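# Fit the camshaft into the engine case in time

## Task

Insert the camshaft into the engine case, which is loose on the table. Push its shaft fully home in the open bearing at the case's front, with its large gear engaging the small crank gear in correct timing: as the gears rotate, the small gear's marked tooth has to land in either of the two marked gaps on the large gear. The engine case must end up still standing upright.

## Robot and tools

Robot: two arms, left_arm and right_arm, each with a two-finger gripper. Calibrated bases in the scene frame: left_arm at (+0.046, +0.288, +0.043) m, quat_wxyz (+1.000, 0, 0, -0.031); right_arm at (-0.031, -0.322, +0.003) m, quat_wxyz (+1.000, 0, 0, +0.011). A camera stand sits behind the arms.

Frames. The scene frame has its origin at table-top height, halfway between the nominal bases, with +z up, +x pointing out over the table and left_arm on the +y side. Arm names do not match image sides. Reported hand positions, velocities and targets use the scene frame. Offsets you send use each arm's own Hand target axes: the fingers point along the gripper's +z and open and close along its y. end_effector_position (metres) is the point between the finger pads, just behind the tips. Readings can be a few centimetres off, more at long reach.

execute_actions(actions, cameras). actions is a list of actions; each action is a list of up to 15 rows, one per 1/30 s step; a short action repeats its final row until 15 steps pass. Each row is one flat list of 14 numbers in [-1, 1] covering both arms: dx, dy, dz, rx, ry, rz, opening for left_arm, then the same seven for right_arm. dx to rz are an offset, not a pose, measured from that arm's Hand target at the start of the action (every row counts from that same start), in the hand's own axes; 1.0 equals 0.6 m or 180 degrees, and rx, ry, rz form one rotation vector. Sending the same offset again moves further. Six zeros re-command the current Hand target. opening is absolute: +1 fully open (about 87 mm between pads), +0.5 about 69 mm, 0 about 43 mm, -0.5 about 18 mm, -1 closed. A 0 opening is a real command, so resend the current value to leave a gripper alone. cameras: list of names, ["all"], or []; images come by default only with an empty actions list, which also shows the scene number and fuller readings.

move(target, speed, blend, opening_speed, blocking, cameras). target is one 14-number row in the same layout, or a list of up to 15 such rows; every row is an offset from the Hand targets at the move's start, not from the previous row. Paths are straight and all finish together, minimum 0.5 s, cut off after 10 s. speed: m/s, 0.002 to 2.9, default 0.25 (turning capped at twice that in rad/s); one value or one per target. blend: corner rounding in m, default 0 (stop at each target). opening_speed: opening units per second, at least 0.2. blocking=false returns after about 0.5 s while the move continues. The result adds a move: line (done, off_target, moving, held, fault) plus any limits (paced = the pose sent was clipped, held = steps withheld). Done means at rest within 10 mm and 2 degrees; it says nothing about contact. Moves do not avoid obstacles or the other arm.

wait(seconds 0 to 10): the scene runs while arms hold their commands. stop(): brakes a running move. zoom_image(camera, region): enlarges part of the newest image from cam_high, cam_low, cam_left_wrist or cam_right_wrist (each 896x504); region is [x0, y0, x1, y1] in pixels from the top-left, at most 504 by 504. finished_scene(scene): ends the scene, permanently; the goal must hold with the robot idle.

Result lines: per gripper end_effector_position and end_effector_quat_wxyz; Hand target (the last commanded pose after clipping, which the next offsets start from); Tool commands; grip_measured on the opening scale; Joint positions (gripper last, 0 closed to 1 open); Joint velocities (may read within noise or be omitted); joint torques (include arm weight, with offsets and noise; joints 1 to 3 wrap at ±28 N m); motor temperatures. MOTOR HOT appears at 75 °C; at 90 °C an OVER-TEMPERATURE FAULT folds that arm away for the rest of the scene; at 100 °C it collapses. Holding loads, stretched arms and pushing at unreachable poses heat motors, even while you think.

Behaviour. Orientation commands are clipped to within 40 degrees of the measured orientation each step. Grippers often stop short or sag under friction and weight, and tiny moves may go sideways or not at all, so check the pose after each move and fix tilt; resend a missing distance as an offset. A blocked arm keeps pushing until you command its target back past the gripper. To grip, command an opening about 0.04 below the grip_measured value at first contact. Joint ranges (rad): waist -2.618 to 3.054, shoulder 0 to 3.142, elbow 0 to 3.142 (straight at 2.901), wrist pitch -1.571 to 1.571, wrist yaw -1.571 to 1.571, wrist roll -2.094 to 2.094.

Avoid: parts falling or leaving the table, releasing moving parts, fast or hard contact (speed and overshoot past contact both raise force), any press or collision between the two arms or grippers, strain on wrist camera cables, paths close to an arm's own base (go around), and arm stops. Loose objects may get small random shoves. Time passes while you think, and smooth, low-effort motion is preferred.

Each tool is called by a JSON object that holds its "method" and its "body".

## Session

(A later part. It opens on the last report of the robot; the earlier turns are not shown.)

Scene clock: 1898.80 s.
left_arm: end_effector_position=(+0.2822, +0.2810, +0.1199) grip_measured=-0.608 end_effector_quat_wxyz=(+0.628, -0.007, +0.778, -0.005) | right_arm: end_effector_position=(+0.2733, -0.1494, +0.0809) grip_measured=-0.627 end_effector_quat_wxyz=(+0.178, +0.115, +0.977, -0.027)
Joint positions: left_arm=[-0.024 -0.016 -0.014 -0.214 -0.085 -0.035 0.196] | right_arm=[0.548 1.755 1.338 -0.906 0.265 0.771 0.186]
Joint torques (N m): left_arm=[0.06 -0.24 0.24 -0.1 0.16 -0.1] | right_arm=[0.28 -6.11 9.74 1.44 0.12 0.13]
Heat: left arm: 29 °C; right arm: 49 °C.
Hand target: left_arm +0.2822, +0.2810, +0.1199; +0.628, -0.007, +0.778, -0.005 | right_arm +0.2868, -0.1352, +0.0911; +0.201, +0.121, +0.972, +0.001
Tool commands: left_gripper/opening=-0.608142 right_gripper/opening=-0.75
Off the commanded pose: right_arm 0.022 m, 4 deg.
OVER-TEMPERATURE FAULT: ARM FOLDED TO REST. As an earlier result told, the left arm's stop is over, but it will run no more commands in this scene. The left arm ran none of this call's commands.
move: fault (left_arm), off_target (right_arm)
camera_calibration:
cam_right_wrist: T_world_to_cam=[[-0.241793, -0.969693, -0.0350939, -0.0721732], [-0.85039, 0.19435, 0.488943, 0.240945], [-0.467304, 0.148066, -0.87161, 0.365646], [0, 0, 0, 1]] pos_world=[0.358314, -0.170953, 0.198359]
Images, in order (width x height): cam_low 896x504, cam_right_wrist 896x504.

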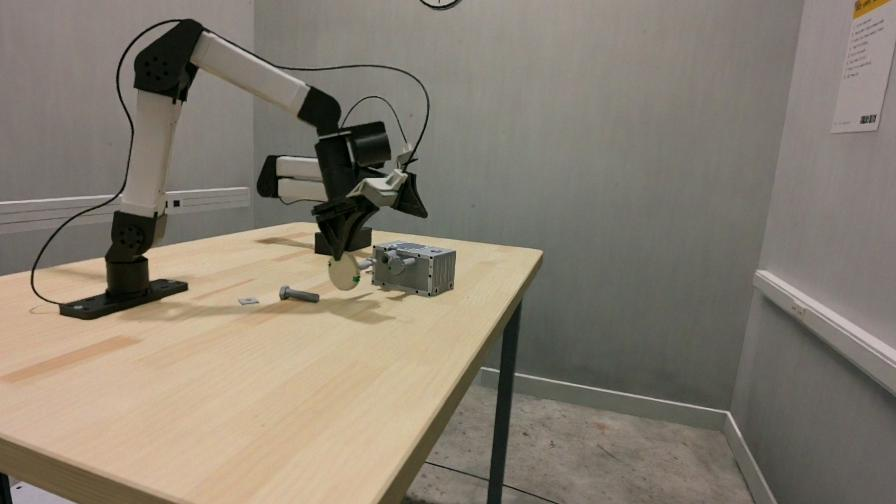

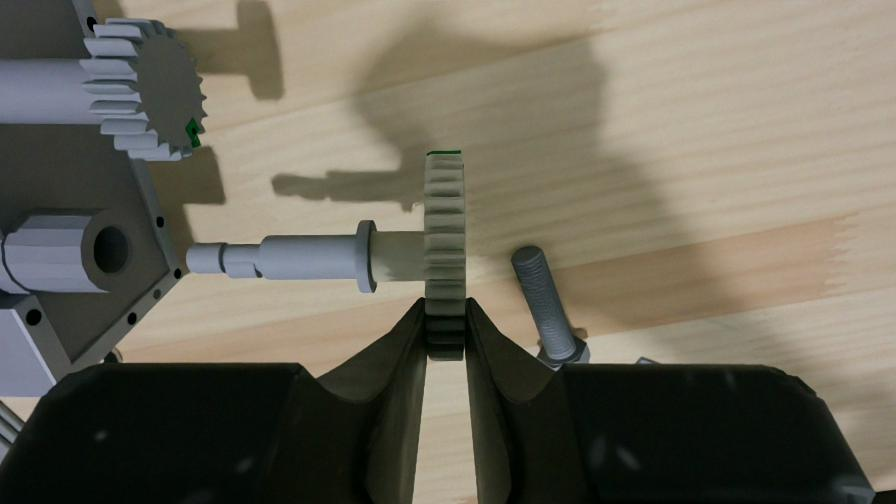

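{"method": "zoom_image", "body": {"camera": "cam_low", "region": [322, 245, 366, 295]}}

{"method": "zoom_image", "body": {"camera": "cam_low", "region": [376, 245, 412, 283]}}

Scaled by 10.080 from the camera's 896x504 image, which has a finer 1280x720 frame.

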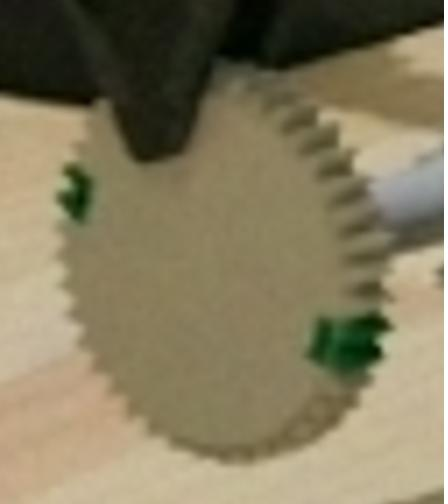

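Scaled by 13.263 from the camera's 896x504 image, which has a finer 1280x720 frame.

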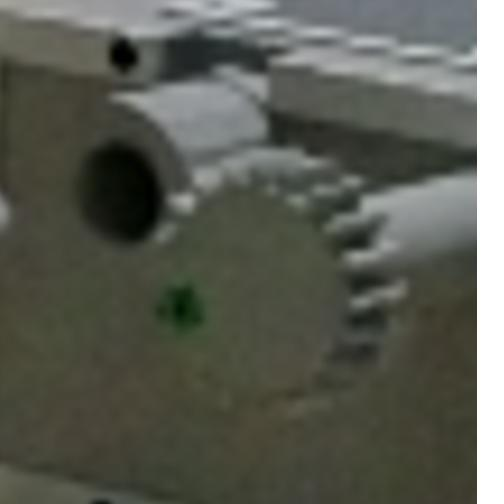

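{"method": "move", "body": {"target": [0,0,0,0,0,0,-0.6,-0.003,0.0333,0.0013,0,-0.0167,0,-0.75], "speed": 0.08, "cameras": ["cam_low","cam_right_wrist"]}}

{"method": "zoom_image", "body": {"camera": "cam_low", "region": [330, 235, 430, 295]}}

{"method": "zoom_image", "body": {"camera": "cam_right_wrist", "region": [0, 60, 480, 370]}}

Scene clock: 1952.90 s.
left_arm: end_effector_position=(+0.2822, +0.2810, +0.1199) grip_measured=-0.608 end_effector_quat_wxyz=(+0.628, -0.007, +0.778, -0.005) | right_arm: end_effector_position=(+0.2747, -0.1282, +0.0789) grip_measured=-0.627 end_effector_quat_wxyz=(+0.192, +0.112, +0.975, -0.022)
Joint positions: left_arm=[-0.024 -0.016 -0.014 -0.214 -0.085 -0.035 0.196] | right_arm=[0.603 1.783 1.361 -0.885 0.29 0.814 0.186]
Joint torques (N m): left_arm=[0.16 -0.17 0.09 -0.09 0.16 -0.13] | right_arm=[0.21 -6.11 10.74 1.48 0.45 0.14]
Heat: left arm: 28 °C; right arm: 53 °C.
Hand target: left_arm +0.2822, +0.2810, +0.1199; +0.628, -0.007, +0.778, -0.005 | right_arm +0.2934, -0.1163, +0.0921; +0.226, +0.121, +0.967, -0.002
Tool commands: left_gripper/opening=-0.608142 right_gripper/opening=-0.75
Off the commanded pose: right_arm 0.026 m, 5 deg.
OVER-TEMPERATURE FAULT: ARM FOLDED TO REST. As an earlier result told, the left arm's stop is over, but it will run no more commands in this scene. The left arm ran none of this call's commands.
move: fault (left_arm), off_target (right_arm)
camera_calibration:
cam_right_wrist: T_world_to_cam=[[-0.232237, -0.971564, -0.0461353, -0.0534468], [-0.866214, 0.185014, 0.464159, 0.24426], [-0.442424, 0.147758, -0.88455, 0.355622], [0, 0, 0, 1]] pos_world=[0.356505, -0.149665, 0.198725]
Images, in order (width x height): cam_low 896x504, cam_right_wrist 896x504.

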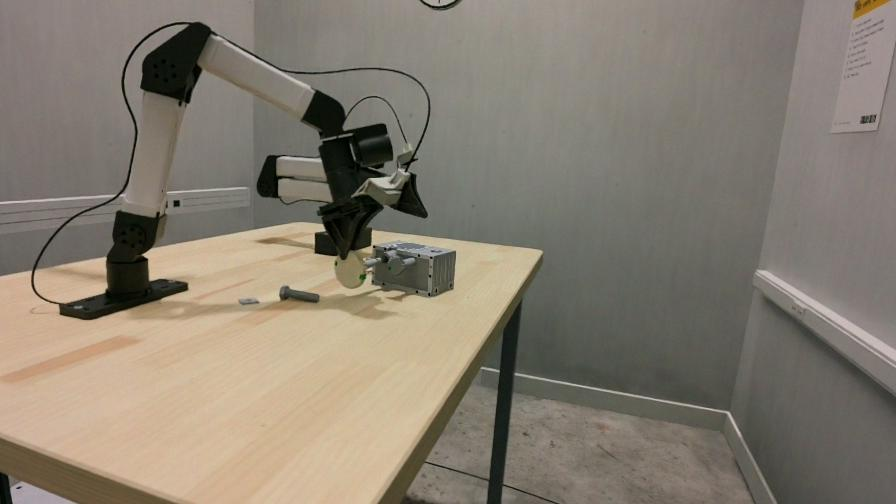

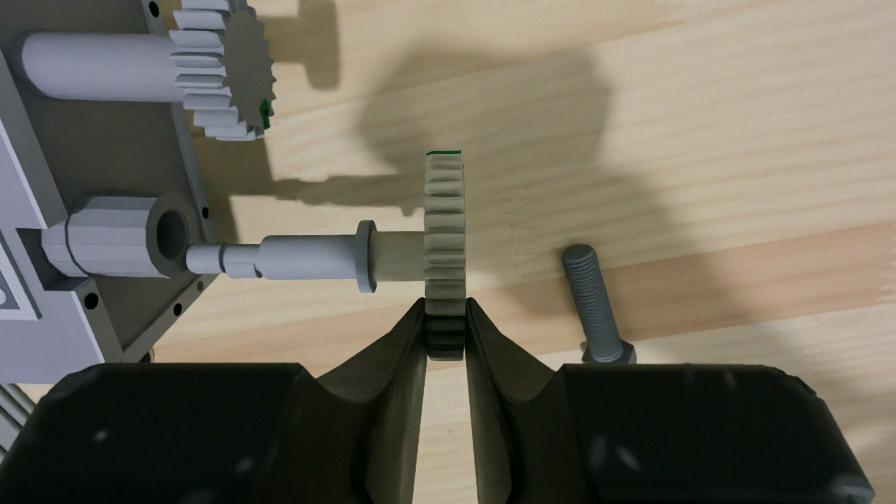

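Scaled by 5.040 from the camera's 896x504 image, which has a finer 1280x720 frame.

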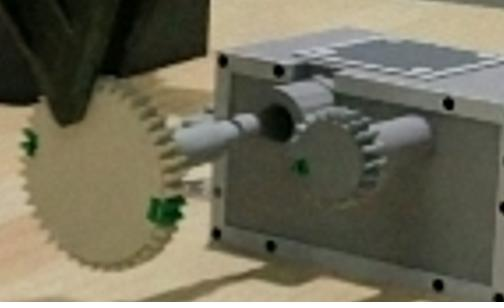

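Scaled by 1.050 from the camera's 896x504 image, which has a finer 1280x720 frame.

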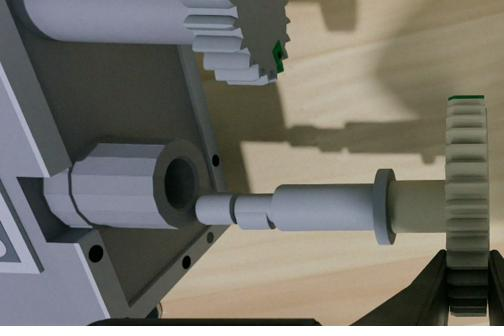

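{"method": "move", "body": {"target": [0,0,0,0,0,0,-0.6,-0.0162,-0.01,0.0047,0,0,0,-0.75], "speed": 0.08, "cameras": ["cam_low","cam_right_wrist"]}}

{"method": "zoom_image", "body": {"camera": "cam_low", "region": [330, 235, 430, 295]}}

{"method": "zoom_image", "body": {"camera": "cam_right_wrist", "region": [0, 60, 480, 370]}}

Scene clock: 1976.03 s.
left_arm: end_effector_position=(+0.2822, +0.2810, +0.1199) grip_measured=-0.608 end_effector_quat_wxyz=(+0.628, -0.007, +0.778, -0.005) | right_arm: end_effector_position=(+0.2822, -0.1333, +0.0805) grip_measured=-0.627 end_effector_quat_wxyz=(+0.195, +0.117, +0.973, -0.023)
Joint positions: left_arm=[-0.024 -0.016 -0.014 -0.214 -0.085 -0.035 0.196] | right_arm=[0.581 1.788 1.371 -0.881 0.291 0.801 0.186]
Joint torques (N m): left_arm=[0.01 -0.17 0.17 -0.06 0.16 -0.09] | right_arm=[-0.61 -6.17 10.76 1.49 0.34 -0.06]
Motor temperatures (°C): left_arm=[22 28 26 23 22 22 23] | right_arm=[23 39 55 35 23 24 25]
Heat: left arm: 28 °C; right arm: 55 °C.
Hand target: left_arm +0.2822, +0.2810, +0.1199; +0.628, -0.007, +0.778, -0.005 | right_arm +0.3018, -0.1244, +0.0937; +0.226, +0.121, +0.966, -0.002
Tool commands: left_gripper/opening=-0.608142 right_gripper/opening=-0.75
Off the commanded pose: right_arm 0.025 m, 4 deg.
OVER-TEMPERATURE FAULT: ARM FOLDED TO REST. As an earlier result told, the left arm's stop is over, but it will run no more commands in this scene. The left arm ran none of this call's commands.
move: fault (left_arm), off_target (right_arm)
camera_calibration:
cam_right_wrist: T_world_to_cam=[[-0.241137, -0.969281, -0.0484425, -0.0535399], [-0.867836, 0.193018, 0.457825, 0.253022], [-0.434411, 0.152439, -0.887721, 0.359628], [0, 0, 0, 1]] pos_world=[0.362897, -0.155554, 0.200816]
Images, in order (width x height): cam_low 896x504, cam_right_wrist 896x504.

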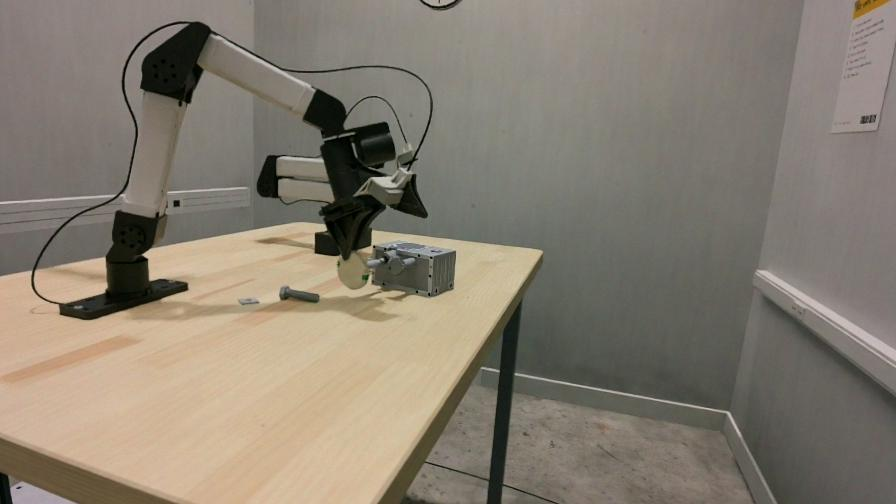

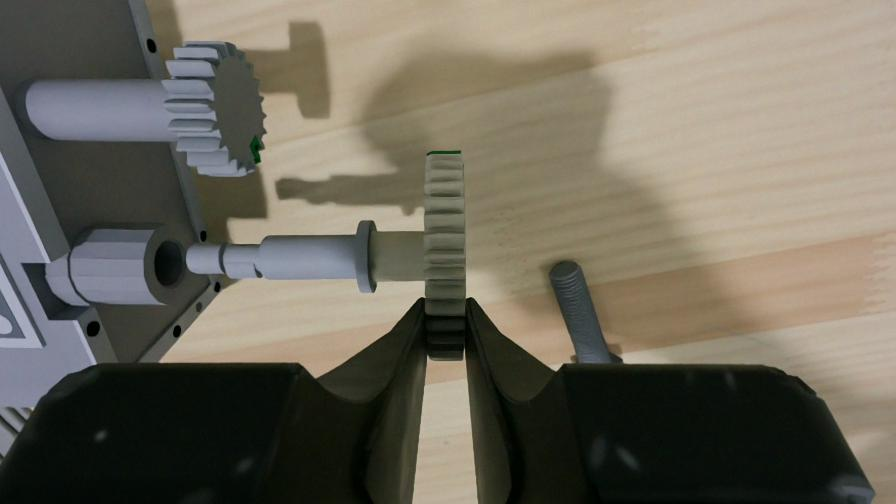

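Scaled by 5.040 from the camera's 896x504 image, which has a finer 1280x720 frame.

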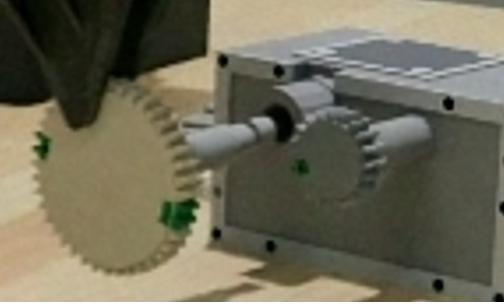

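Scaled by 1.050 from the camera's 896x504 image, which has a finer 1280x720 frame.

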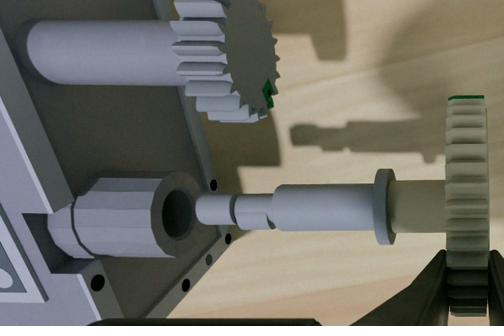

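{"method": "move", "body": {"target": [0,0,0,0,0,0,-0.6,0.0048,0.0285,0.0003,0,0,0,-0.75], "speed": 0.06, "cameras": ["cam_low","cam_right_wrist"]}}

{"method": "zoom_image", "body": {"camera": "cam_low", "region": [330, 235, 430, 295]}}

{"method": "zoom_image", "body": {"camera": "cam_right_wrist", "region": [0, 60, 480, 370]}}

Scene clock: 1990.87 s.
left_arm: end_effector_position=(+0.2822, +0.2810, +0.1199) grip_measured=-0.608 end_effector_quat_wxyz=(+0.628, -0.007, +0.778, -0.005) | right_arm: end_effector_position=(+0.2868, -0.1207, +0.0805) grip_measured=-0.627 end_effector_quat_wxyz=(+0.197, +0.113, +0.974, -0.026)
Joint positions: left_arm=[-0.024 -0.016 -0.014 -0.214 -0.085 -0.035 0.196] | right_arm=[0.606 1.833 1.427 -0.9 0.303 0.818 0.186]
Joint torques (N m): left_arm=[0.21 -0.2 0.38 -0.03 0.14 -0.11] | right_arm=[0.28 -6.41 10.7 1.46 0.34 0.13]
Heat: left arm: 28 °C; right arm: 54 °C.
Hand target: left_arm +0.2822, +0.2810, +0.1199; +0.628, -0.007, +0.778, -0.005 | right_arm +0.3034, -0.1072, +0.0931; +0.226, +0.121, +0.966, -0.002
Tool commands: left_gripper/opening=-0.608142 right_gripper/opening=-0.75
Off the commanded pose: right_arm 0.025 m, 5 deg.
OVER-TEMPERATURE FAULT: ARM FOLDED TO REST. As an earlier result told, the left arm's stop is over, but it will run no more commands in this scene. The left arm ran none of this call's commands.
move: fault (left_arm), off_target (right_arm)
camera_calibration:
cam_right_wrist: T_world_to_cam=[[-0.235362, -0.971012, -0.0417286, -0.0426136], [-0.869704, 0.191252, 0.455014, 0.255003], [-0.433843, 0.143384, -0.889506, 0.358543], [0, 0, 0, 1]] pos_world=[0.367299, -0.141558, 0.201118]
Images, in order (width x height): cam_low 896x504, cam_right_wrist 896x504.

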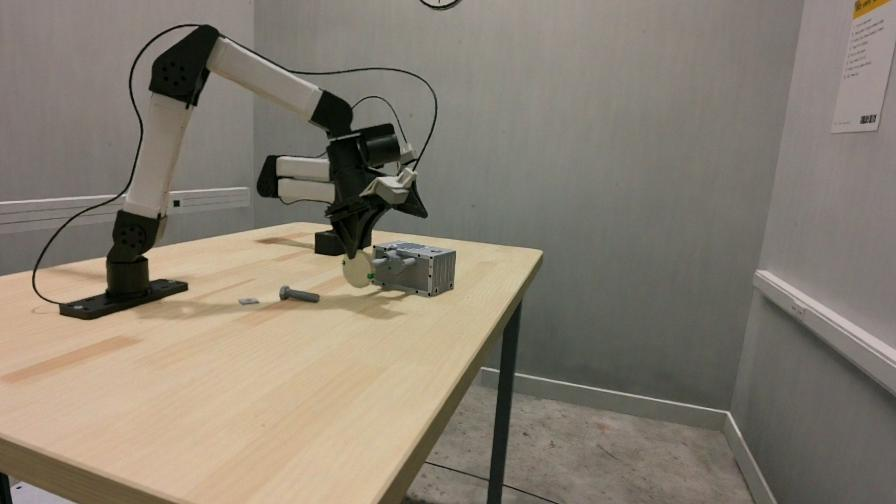

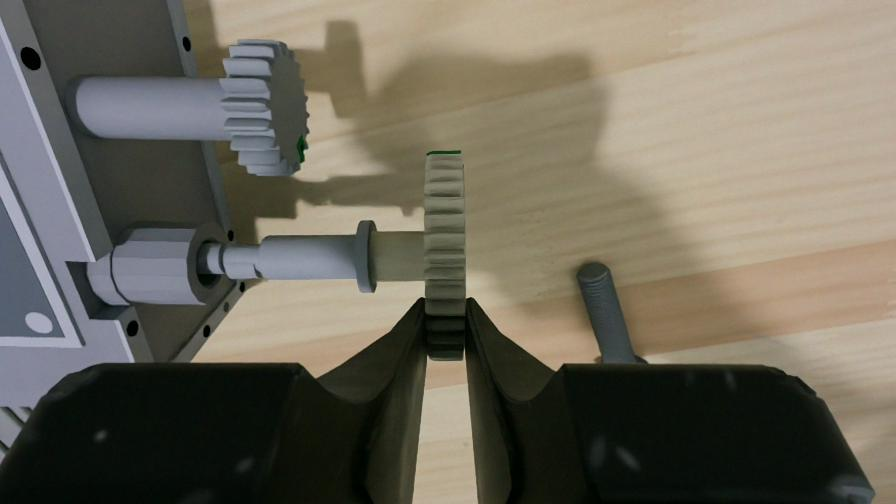

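Scaled by 5.040 from the camera's 896x504 image, which has a finer 1280x720 frame.

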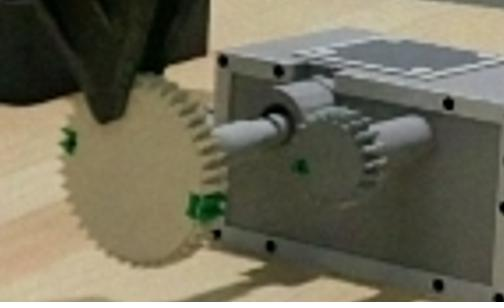

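Scaled by 1.050 from the camera's 896x504 image, which has a finer 1280x720 frame.

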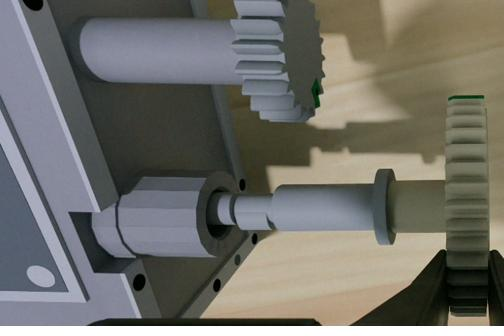

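{"method": "move", "body": {"target": [0,0,0,0,0,0,-0.6,0.0015,0.022,0,0,0,0,-0.75], "speed": 0.05, "cameras": ["cam_low","cam_right_wrist"]}}

{"method": "zoom_image", "body": {"camera": "cam_low", "region": [330, 235, 430, 295]}}

{"method": "zoom_image", "body": {"camera": "cam_right_wrist", "region": [40, 60, 520, 370]}}

Scene clock: 2002.03 s.
left_arm: end_effector_position=(+0.2822, +0.2810, +0.1199) grip_measured=-0.608 end_effector_quat_wxyz=(+0.628, -0.007, +0.778, -0.005) | right_arm: end_effector_position=(+0.2925, -0.1042, +0.0803) grip_measured=-0.627 end_effector_quat_wxyz=(+0.201, +0.113, +0.973, -0.018)
Joint positions: left_arm=[-0.024 -0.016 -0.014 -0.214 -0.085 -0.035 0.196] | right_arm=[0.631 1.874 1.478 -0.9 0.303 0.841 0.186]
Joint torques (N m): left_arm=[0.08 -0.28 0.28 -0.04 0.13 -0.11] | right_arm=[0.28 -6.78 10.82 1.25 0.42 0.15]
Heat: left arm: 28 °C; right arm: 54 °C.
Hand target: left_arm +0.2822, +0.2810, +0.1199; +0.628, -0.007, +0.778, -0.005 | right_arm +0.3057, -0.0942, +0.0933; +0.226, +0.121, +0.966, -0.002
Tool commands: left_gripper/opening=-0.608142 right_gripper/opening=-0.75
Off the commanded pose: right_arm 0.021 m, 4 deg.
OVER-TEMPERATURE FAULT: ARM FOLDED TO REST. As an earlier result told, the left arm's stop is over, but it will run no more commands in this scene. The left arm ran none of this call's commands.
move: fault (left_arm), off_target (right_arm)
camera_calibration:
cam_right_wrist: T_world_to_cam=[[-0.231777, -0.971051, -0.0577936, -0.0249634], [-0.875008, 0.182158, 0.448531, 0.258071], [-0.425019, 0.154529, -0.891897, 0.357323], [0, 0, 0, 1]] pos_world=[0.371897, -0.126467, 0.2015]
Images, in order (width x height): cam_low 896x504, cam_right_wrist 896x504.

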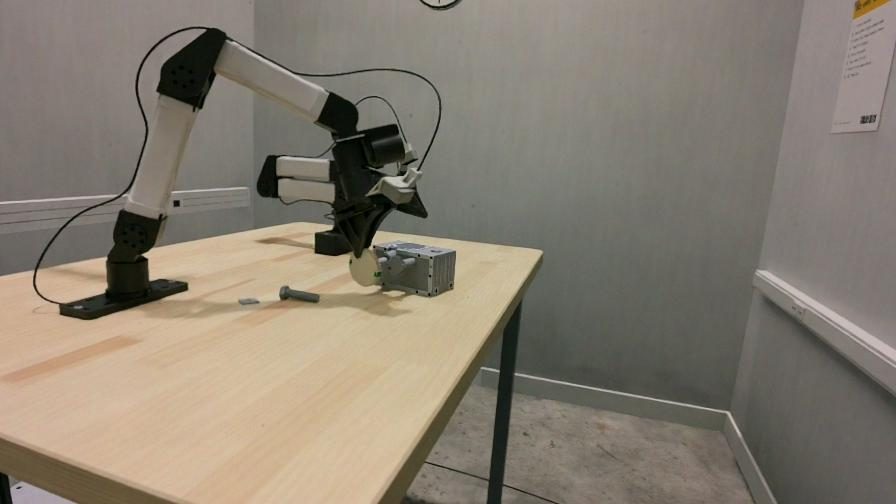

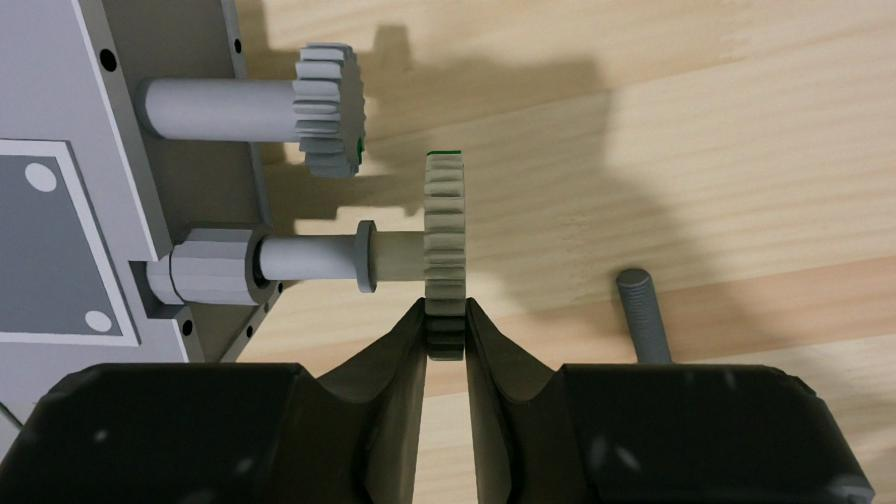

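Scaled by 5.040 from the camera's 896x504 image, which has a finer 1280x720 frame.

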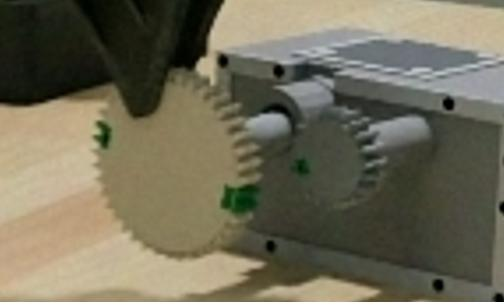

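Scaled by 1.050 from the camera's 896x504 image, which has a finer 1280x720 frame.

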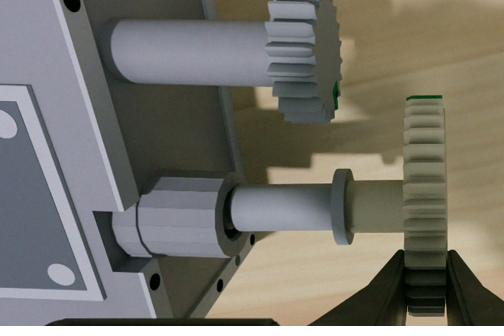

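{"method": "move", "body": {"target": [0,0,0,0,0,0,-0.6,0.0005,0.027,0,0,0,0,-0.75], "speed": 0.05, "cameras": ["cam_low","cam_right_wrist"]}}

{"method": "zoom_image", "body": {"camera": "cam_low", "region": [340, 235, 420, 295]}}

{"method": "zoom_image", "body": {"camera": "cam_right_wrist", "region": [140, 0, 540, 370]}}

Scene clock: 2011.47 s.
left_arm: end_effector_position=(+0.2822, +0.2810, +0.1199) grip_measured=-0.608 end_effector_quat_wxyz=(+0.628, -0.007, +0.778, -0.005) | right_arm: end_effector_position=(+0.2918, -0.1000, +0.0831) grip_measured=-0.627 end_effector_quat_wxyz=(+0.195, +0.111, +0.974, -0.037)
Joint positions: left_arm=[-0.024 -0.016 -0.014 -0.214 -0.085 -0.035 0.196] | right_arm=[0.65 1.915 1.547 -0.97 0.327 0.859 0.186]
Joint torques (N m): left_arm=[0.14 -0.16 0.21 -0.05 0.14 -0.09] | right_arm=[0.9 -6.49 10.88 1.59 0.27 0.25]
Heat: left arm: 28 °C; right arm: 54 °C.
Hand target: left_arm +0.2822, +0.2810, +0.1199; +0.628, -0.007, +0.778, -0.005 | right_arm +0.3092, -0.0783, +0.0941; +0.226, +0.121, +0.966, -0.002
Tool commands: left_gripper/opening=-0.608142 right_gripper/opening=-0.75
Off the commanded pose: right_arm 0.030 m, 6 deg.
OVER-TEMPERATURE FAULT: ARM FOLDED TO REST. As an earlier result told, the left arm's stop is over, but it will run no more commands in this scene. The left arm ran none of this call's commands.
move: fault (left_arm), off_target (right_arm)
camera_calibration:
cam_right_wrist: T_world_to_cam=[[-0.23537, -0.971729, -0.0185206, -0.0232179], [-0.86695, 0.201301, 0.455934, 0.254355], [-0.439316, 0.12337, -0.889821, 0.359773], [0, 0, 0, 1]] pos_world=[0.373102, -0.118148, 0.203735]
Images, in order (width x height): cam_low 896x504, cam_right_wrist 896x504.

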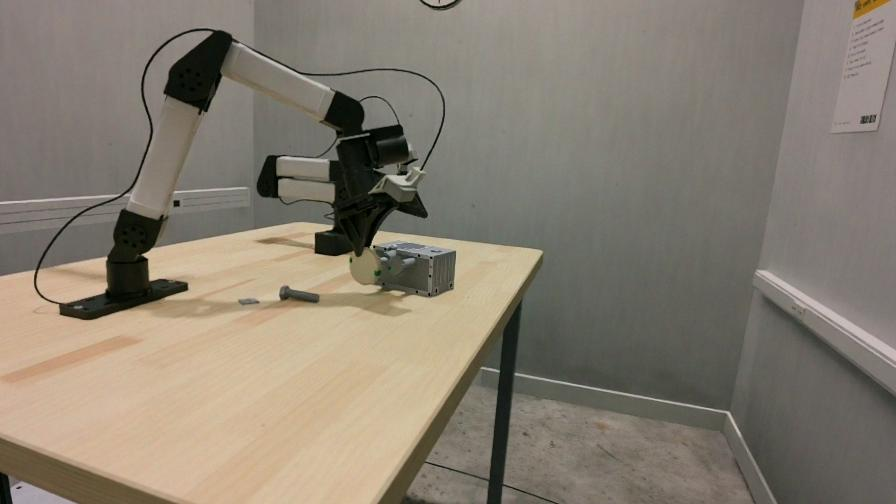

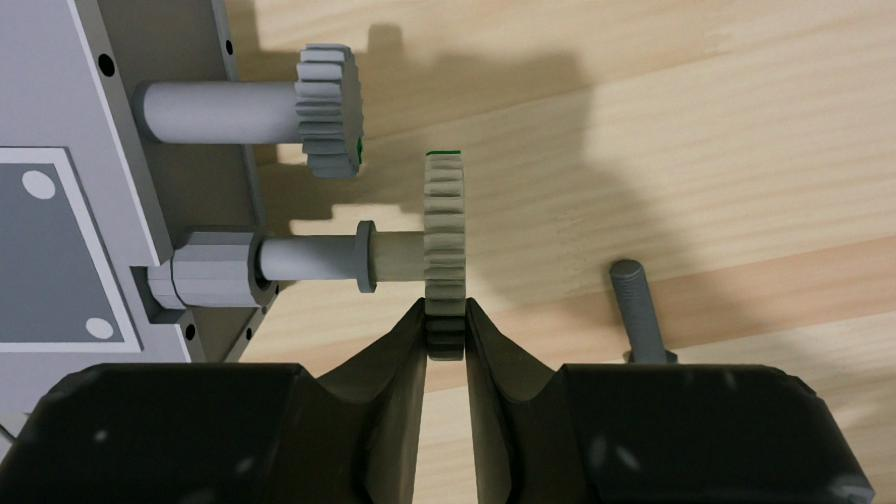

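Scaled by 6.300 from the camera's 896x504 image, which has a finer 1280x720 frame.

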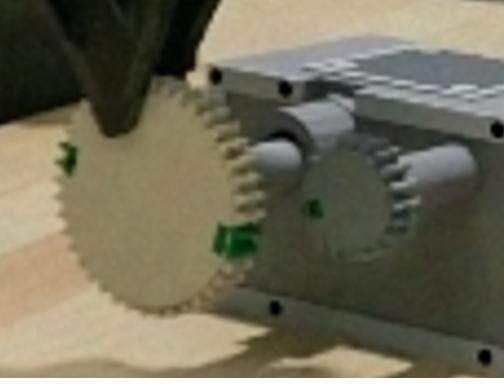

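Scaled by 1.260 from the camera's 896x504 image, which has a finer 1280x720 frame.

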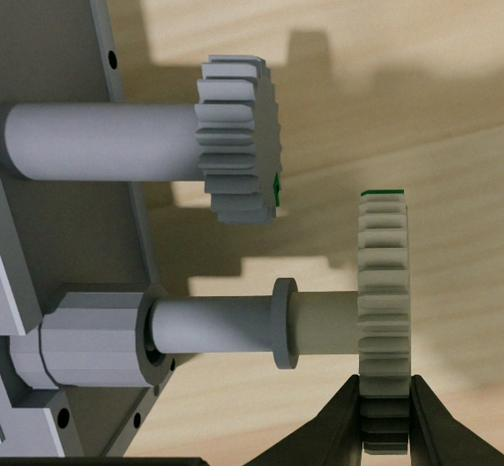

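{"method": "move", "body": {"target": [[0,0,0,0,0,0,-0.6,0.005,-0.0255,-0.0067,0,0,0,-0.75],[0,0,0,0,0,0,-0.6,0.005,-0.0005,-0.0067,0,0,0,-0.75]], "speed": 0.05, "cameras": ["cam_low","cam_right_wrist"]}}

{"method": "zoom_image", "body": {"camera": "cam_low", "region": [340, 235, 420, 295]}}

{"method": "zoom_image", "body": {"camera": "cam_right_wrist", "region": [140, 0, 540, 370]}}

Scene clock: 2034.93 s.
left_arm: end_effector_position=(+0.2822, +0.2810, +0.1199) grip_measured=-0.608 end_effector_quat_wxyz=(+0.628, -0.007, +0.778, -0.005) | right_arm: end_effector_position=(+0.2902, -0.0992, +0.0832) grip_measured=-0.627 end_effector_quat_wxyz=(+0.199, +0.114, +0.973, -0.037)
Joint positions: left_arm=[-0.024 -0.016 -0.014 -0.214 -0.085 -0.035 0.196] | right_arm=[0.657 1.908 1.538 -0.965 0.335 0.871 0.186]
Joint torques (N m): left_arm=[0.24 -0.24 0.29 -0.06 0.14 -0.07] | right_arm=[1.02 -6.82 11.15 1.46 0.21 0.19]
Motor temperatures (°C): left_arm=[22 28 25 23 22 22 23] | right_arm=[23 38 56 34 23 24 25]
Heat: left arm: 28 °C; right arm: 56 °C.
Hand target: left_arm +0.2822, +0.2810, +0.1199; +0.628, -0.007, +0.778, -0.005 | right_arm +0.3048, -0.0778, +0.0963; +0.226, +0.121, +0.966, -0.002
Tool commands: left_gripper/opening=-0.608142 right_gripper/opening=-0.75
Off the commanded pose: right_arm 0.029 m, 5 deg.
OVER-TEMPERATURE FAULT: ARM FOLDED TO REST. As an earlier result told, the left arm's stop is over, but it will run no more commands in this scene. The left arm ran none of this call's commands.
move: fault (left_arm), off_target (right_arm)
camera_calibration:
cam_right_wrist: T_world_to_cam=[[-0.241303, -0.970243, -0.0200275, -0.0208387], [-0.86922, 0.206909, 0.449049, 0.254628], [-0.431543, 0.125765, -0.893283, 0.357315], [0, 0, 0, 1]] pos_world=[0.370496, -0.117841, 0.204426]
Images, in order (width x height): cam_low 896x504, cam_right_wrist 896x504.

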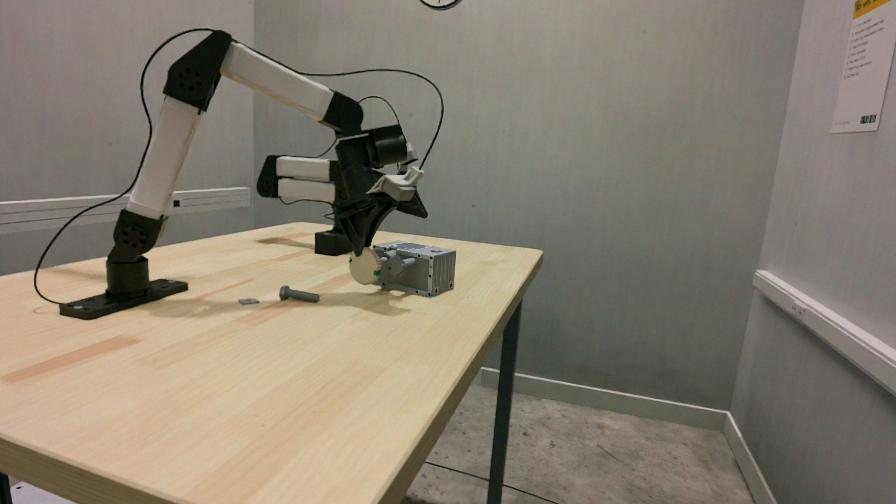

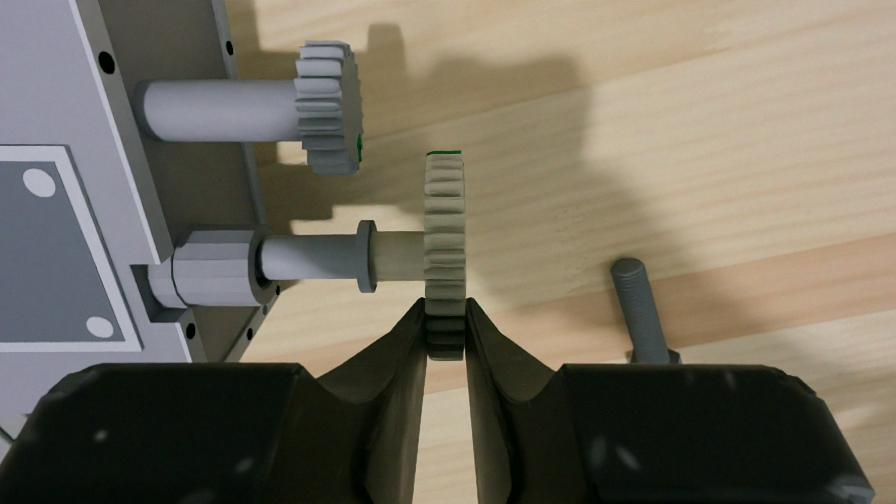

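Scaled by 6.300 from the camera's 896x504 image, which has a finer 1280x720 frame.

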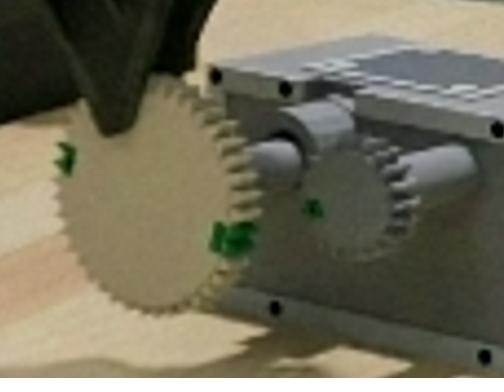

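Scaled by 1.260 from the camera's 896x504 image, which has a finer 1280x720 frame.

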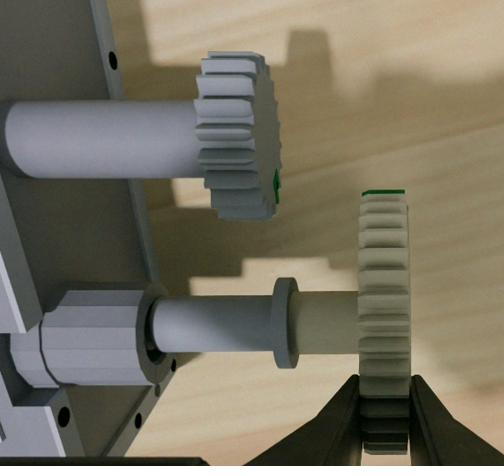

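{"method": "move", "body": {"target": [[0,0,0,0,0,0,-0.6,0,-0.045,0,0,0,0,-0.75],[0,0,0,0,0,0,-0.6,0.0035,-0.045,-0.0045,0.005,0,0.01,-0.75]], "speed": 0.05, "cameras": ["cam_low","cam_right_wrist"]}}

{"method": "zoom_image", "body": {"camera": "cam_low", "region": [340, 235, 420, 295]}}

{"method": "zoom_image", "body": {"camera": "cam_right_wrist", "region": [140, 0, 540, 370]}}

Scene clock: 2049.67 s.
left_arm: end_effector_position=(+0.2822, +0.2810, +0.1199) grip_measured=-0.608 end_effector_quat_wxyz=(+0.628, -0.007, +0.778, -0.005) | right_arm: end_effector_position=(+0.2906, -0.1077, +0.0806) grip_measured=-0.627 end_effector_quat_wxyz=(+0.204, +0.127, +0.970, -0.026)
Joint positions: left_arm=[-0.024 -0.016 -0.014 -0.214 -0.085 -0.035 0.196] | right_arm=[0.634 1.866 1.469 -0.91 0.324 0.872 0.186]
Joint torques (N m): left_arm=[0.18 -0.23 0.24 -0.08 0.16 -0.09] | right_arm=[-0.03 -9.58 7.43 1.17 0.32 0.18]
Heat: left arm: 27 °C; right arm: 54 °C.
Hand target: left_arm +0.2822, +0.2810, +0.1199; +0.628, -0.007, +0.778, -0.005 | right_arm +0.2954, -0.1034, +0.0964; +0.225, +0.138, +0.964, -0.006
Tool commands: left_gripper/opening=-0.608142 right_gripper/opening=-0.75
Off the commanded pose: right_arm 0.017 m, 4 deg.
OVER-TEMPERATURE FAULT: ARM FOLDED TO REST. As an earlier result told, the left arm's stop is over, but it will run no more commands in this scene. The left arm ran none of this call's commands.
move: fault (left_arm), off_target (right_arm)
camera_calibration:
cam_right_wrist: T_world_to_cam=[[-0.260606, -0.964213, -0.0487568, -0.0204384], [-0.871834, 0.213344, 0.440897, 0.259928], [-0.414716, 0.157408, -0.896233, 0.354925], [0, 0, 0, 1]] pos_world=[0.368481, -0.131029, 0.202498]
Images, in order (width x height): cam_low 896x504, cam_right_wrist 896x504.

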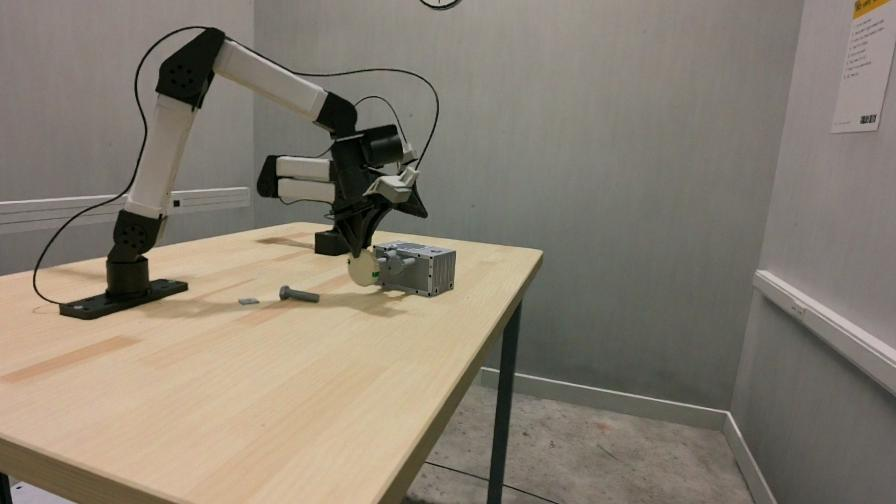

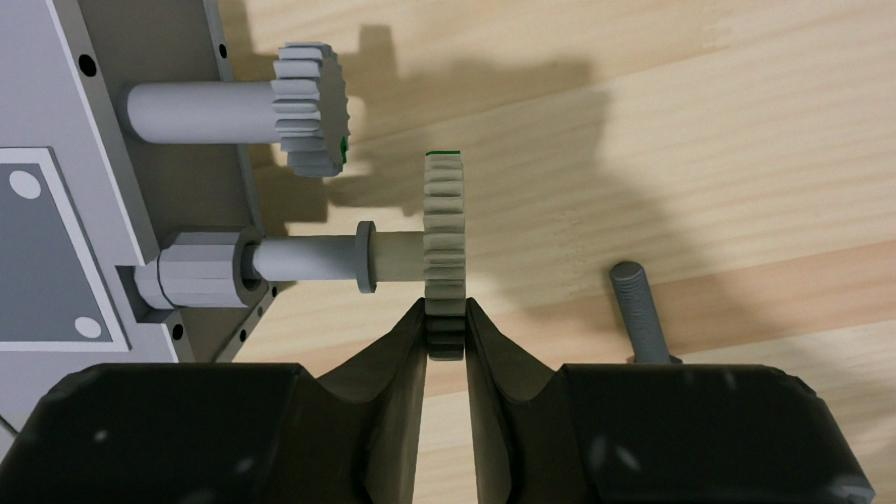

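Scaled by 6.300 from the camera's 896x504 image, which has a finer 1280x720 frame.

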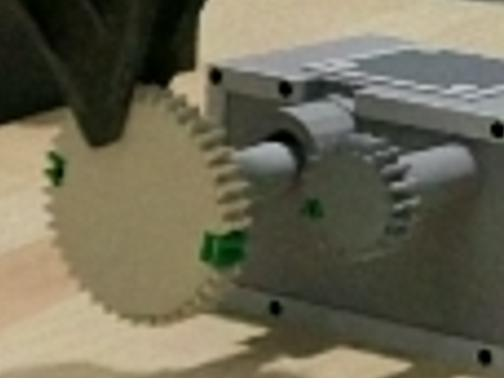

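Scaled by 1.260 from the camera's 896x504 image, which has a finer 1280x720 frame.

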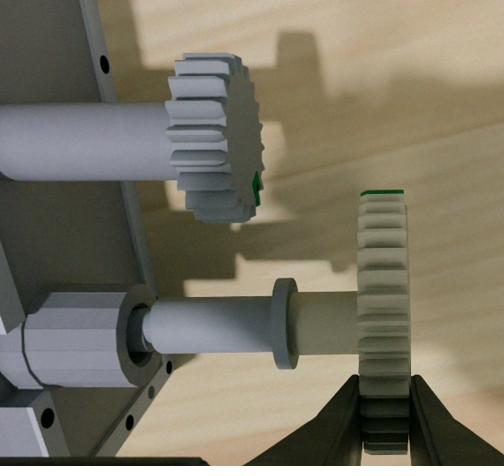

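{"method": "move", "body": {"target": [0,0,0,0,0,0,-0.6,0.002,0.0033,-0.0053,0,0,0,-0.75], "speed": 0.05, "cameras": ["cam_low","cam_right_wrist"]}}

{"method": "zoom_image", "body": {"camera": "cam_low", "region": [366, 240, 406, 270]}}

{"method": "zoom_image", "body": {"camera": "cam_right_wrist", "region": [140, 180, 440, 340]}}

Scene clock: 2063.47 s.
left_arm: end_effector_position=(+0.2822, +0.2810, +0.1199) grip_measured=-0.608 end_effector_quat_wxyz=(+0.628, -0.007, +0.778, -0.005) | right_arm: end_effector_position=(+0.2891, -0.1061, +0.0805) grip_measured=-0.627 end_effector_quat_wxyz=(+0.204, +0.130, +0.970, -0.025)
Joint positions: left_arm=[-0.024 -0.016 -0.014 -0.214 -0.085 -0.035 0.196] | right_arm=[0.639 1.866 1.469 -0.912 0.324 0.884 0.186]
Joint torques (N m): left_arm=[0.14 -0.16 0.28 -0.08 0.13 -0.08] | right_arm=[0.28 -9.65 8.25 1.09 0.35 0.17]
Heat: left arm: 27 °C; right arm: 53 °C.
Hand target: left_arm +0.2822, +0.2810, +0.1199; +0.628, -0.007, +0.778, -0.005 | right_arm +0.2936, -0.1009, +0.0988; +0.225, +0.138, +0.964, -0.006
Tool commands: left_gripper/opening=-0.608142 right_gripper/opening=-0.75
Off the commanded pose: right_arm 0.020 m, 3 deg.
OVER-TEMPERATURE FAULT: ARM FOLDED TO REST. As an earlier result told, the left arm's stop is over, but it will run no more commands in this scene. The left arm ran none of this call's commands.
move: fault (left_arm), off_target (right_arm)
camera_calibration:
cam_right_wrist: T_world_to_cam=[[-0.266958, -0.962318, -0.0517484, -0.0169545], [-0.86993, 0.217527, 0.442611, 0.258186], [-0.414676, 0.163176, -0.895219, 0.354495], [0, 0, 0, 1]] pos_world=[0.367078, -0.130323, 0.202197]
Images, in order (width x height): cam_low 896x504, cam_right_wrist 896x504.

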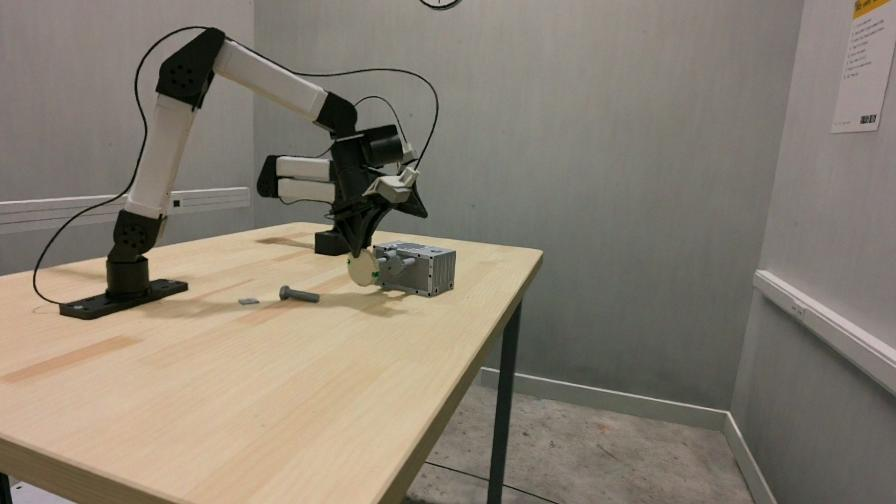

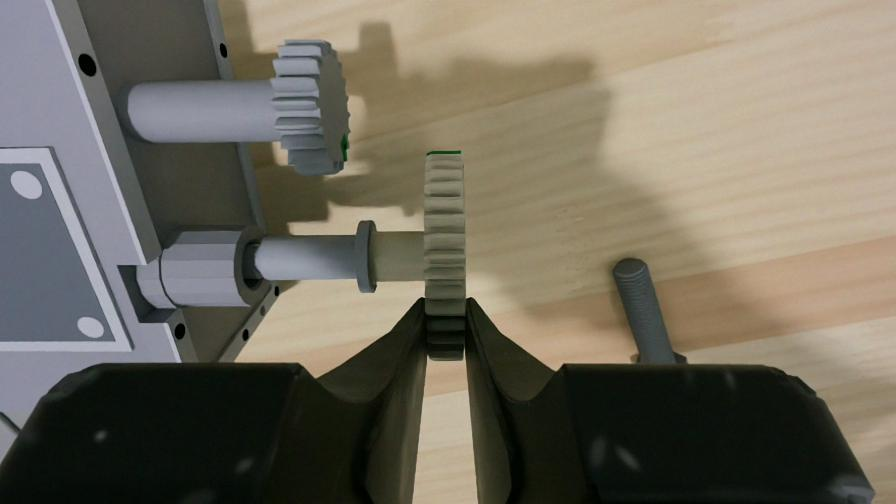

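Scaled by 12.600 from the camera's 896x504 image, which has a finer 1280x720 frame.

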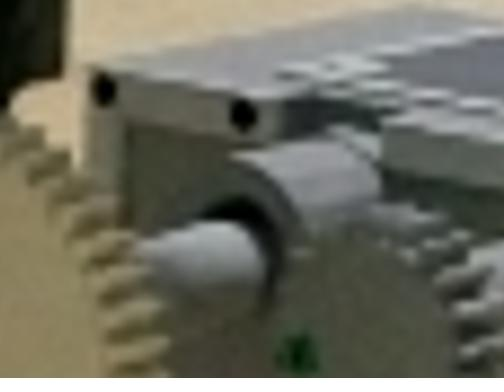

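Scaled by 1.680 from the camera's 896x504 image, which has a finer 1280x720 frame.

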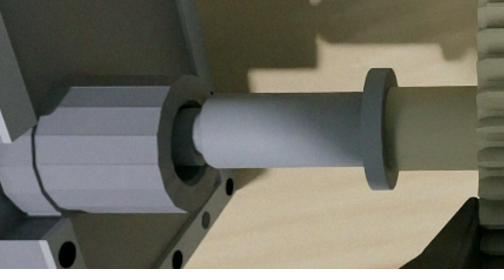

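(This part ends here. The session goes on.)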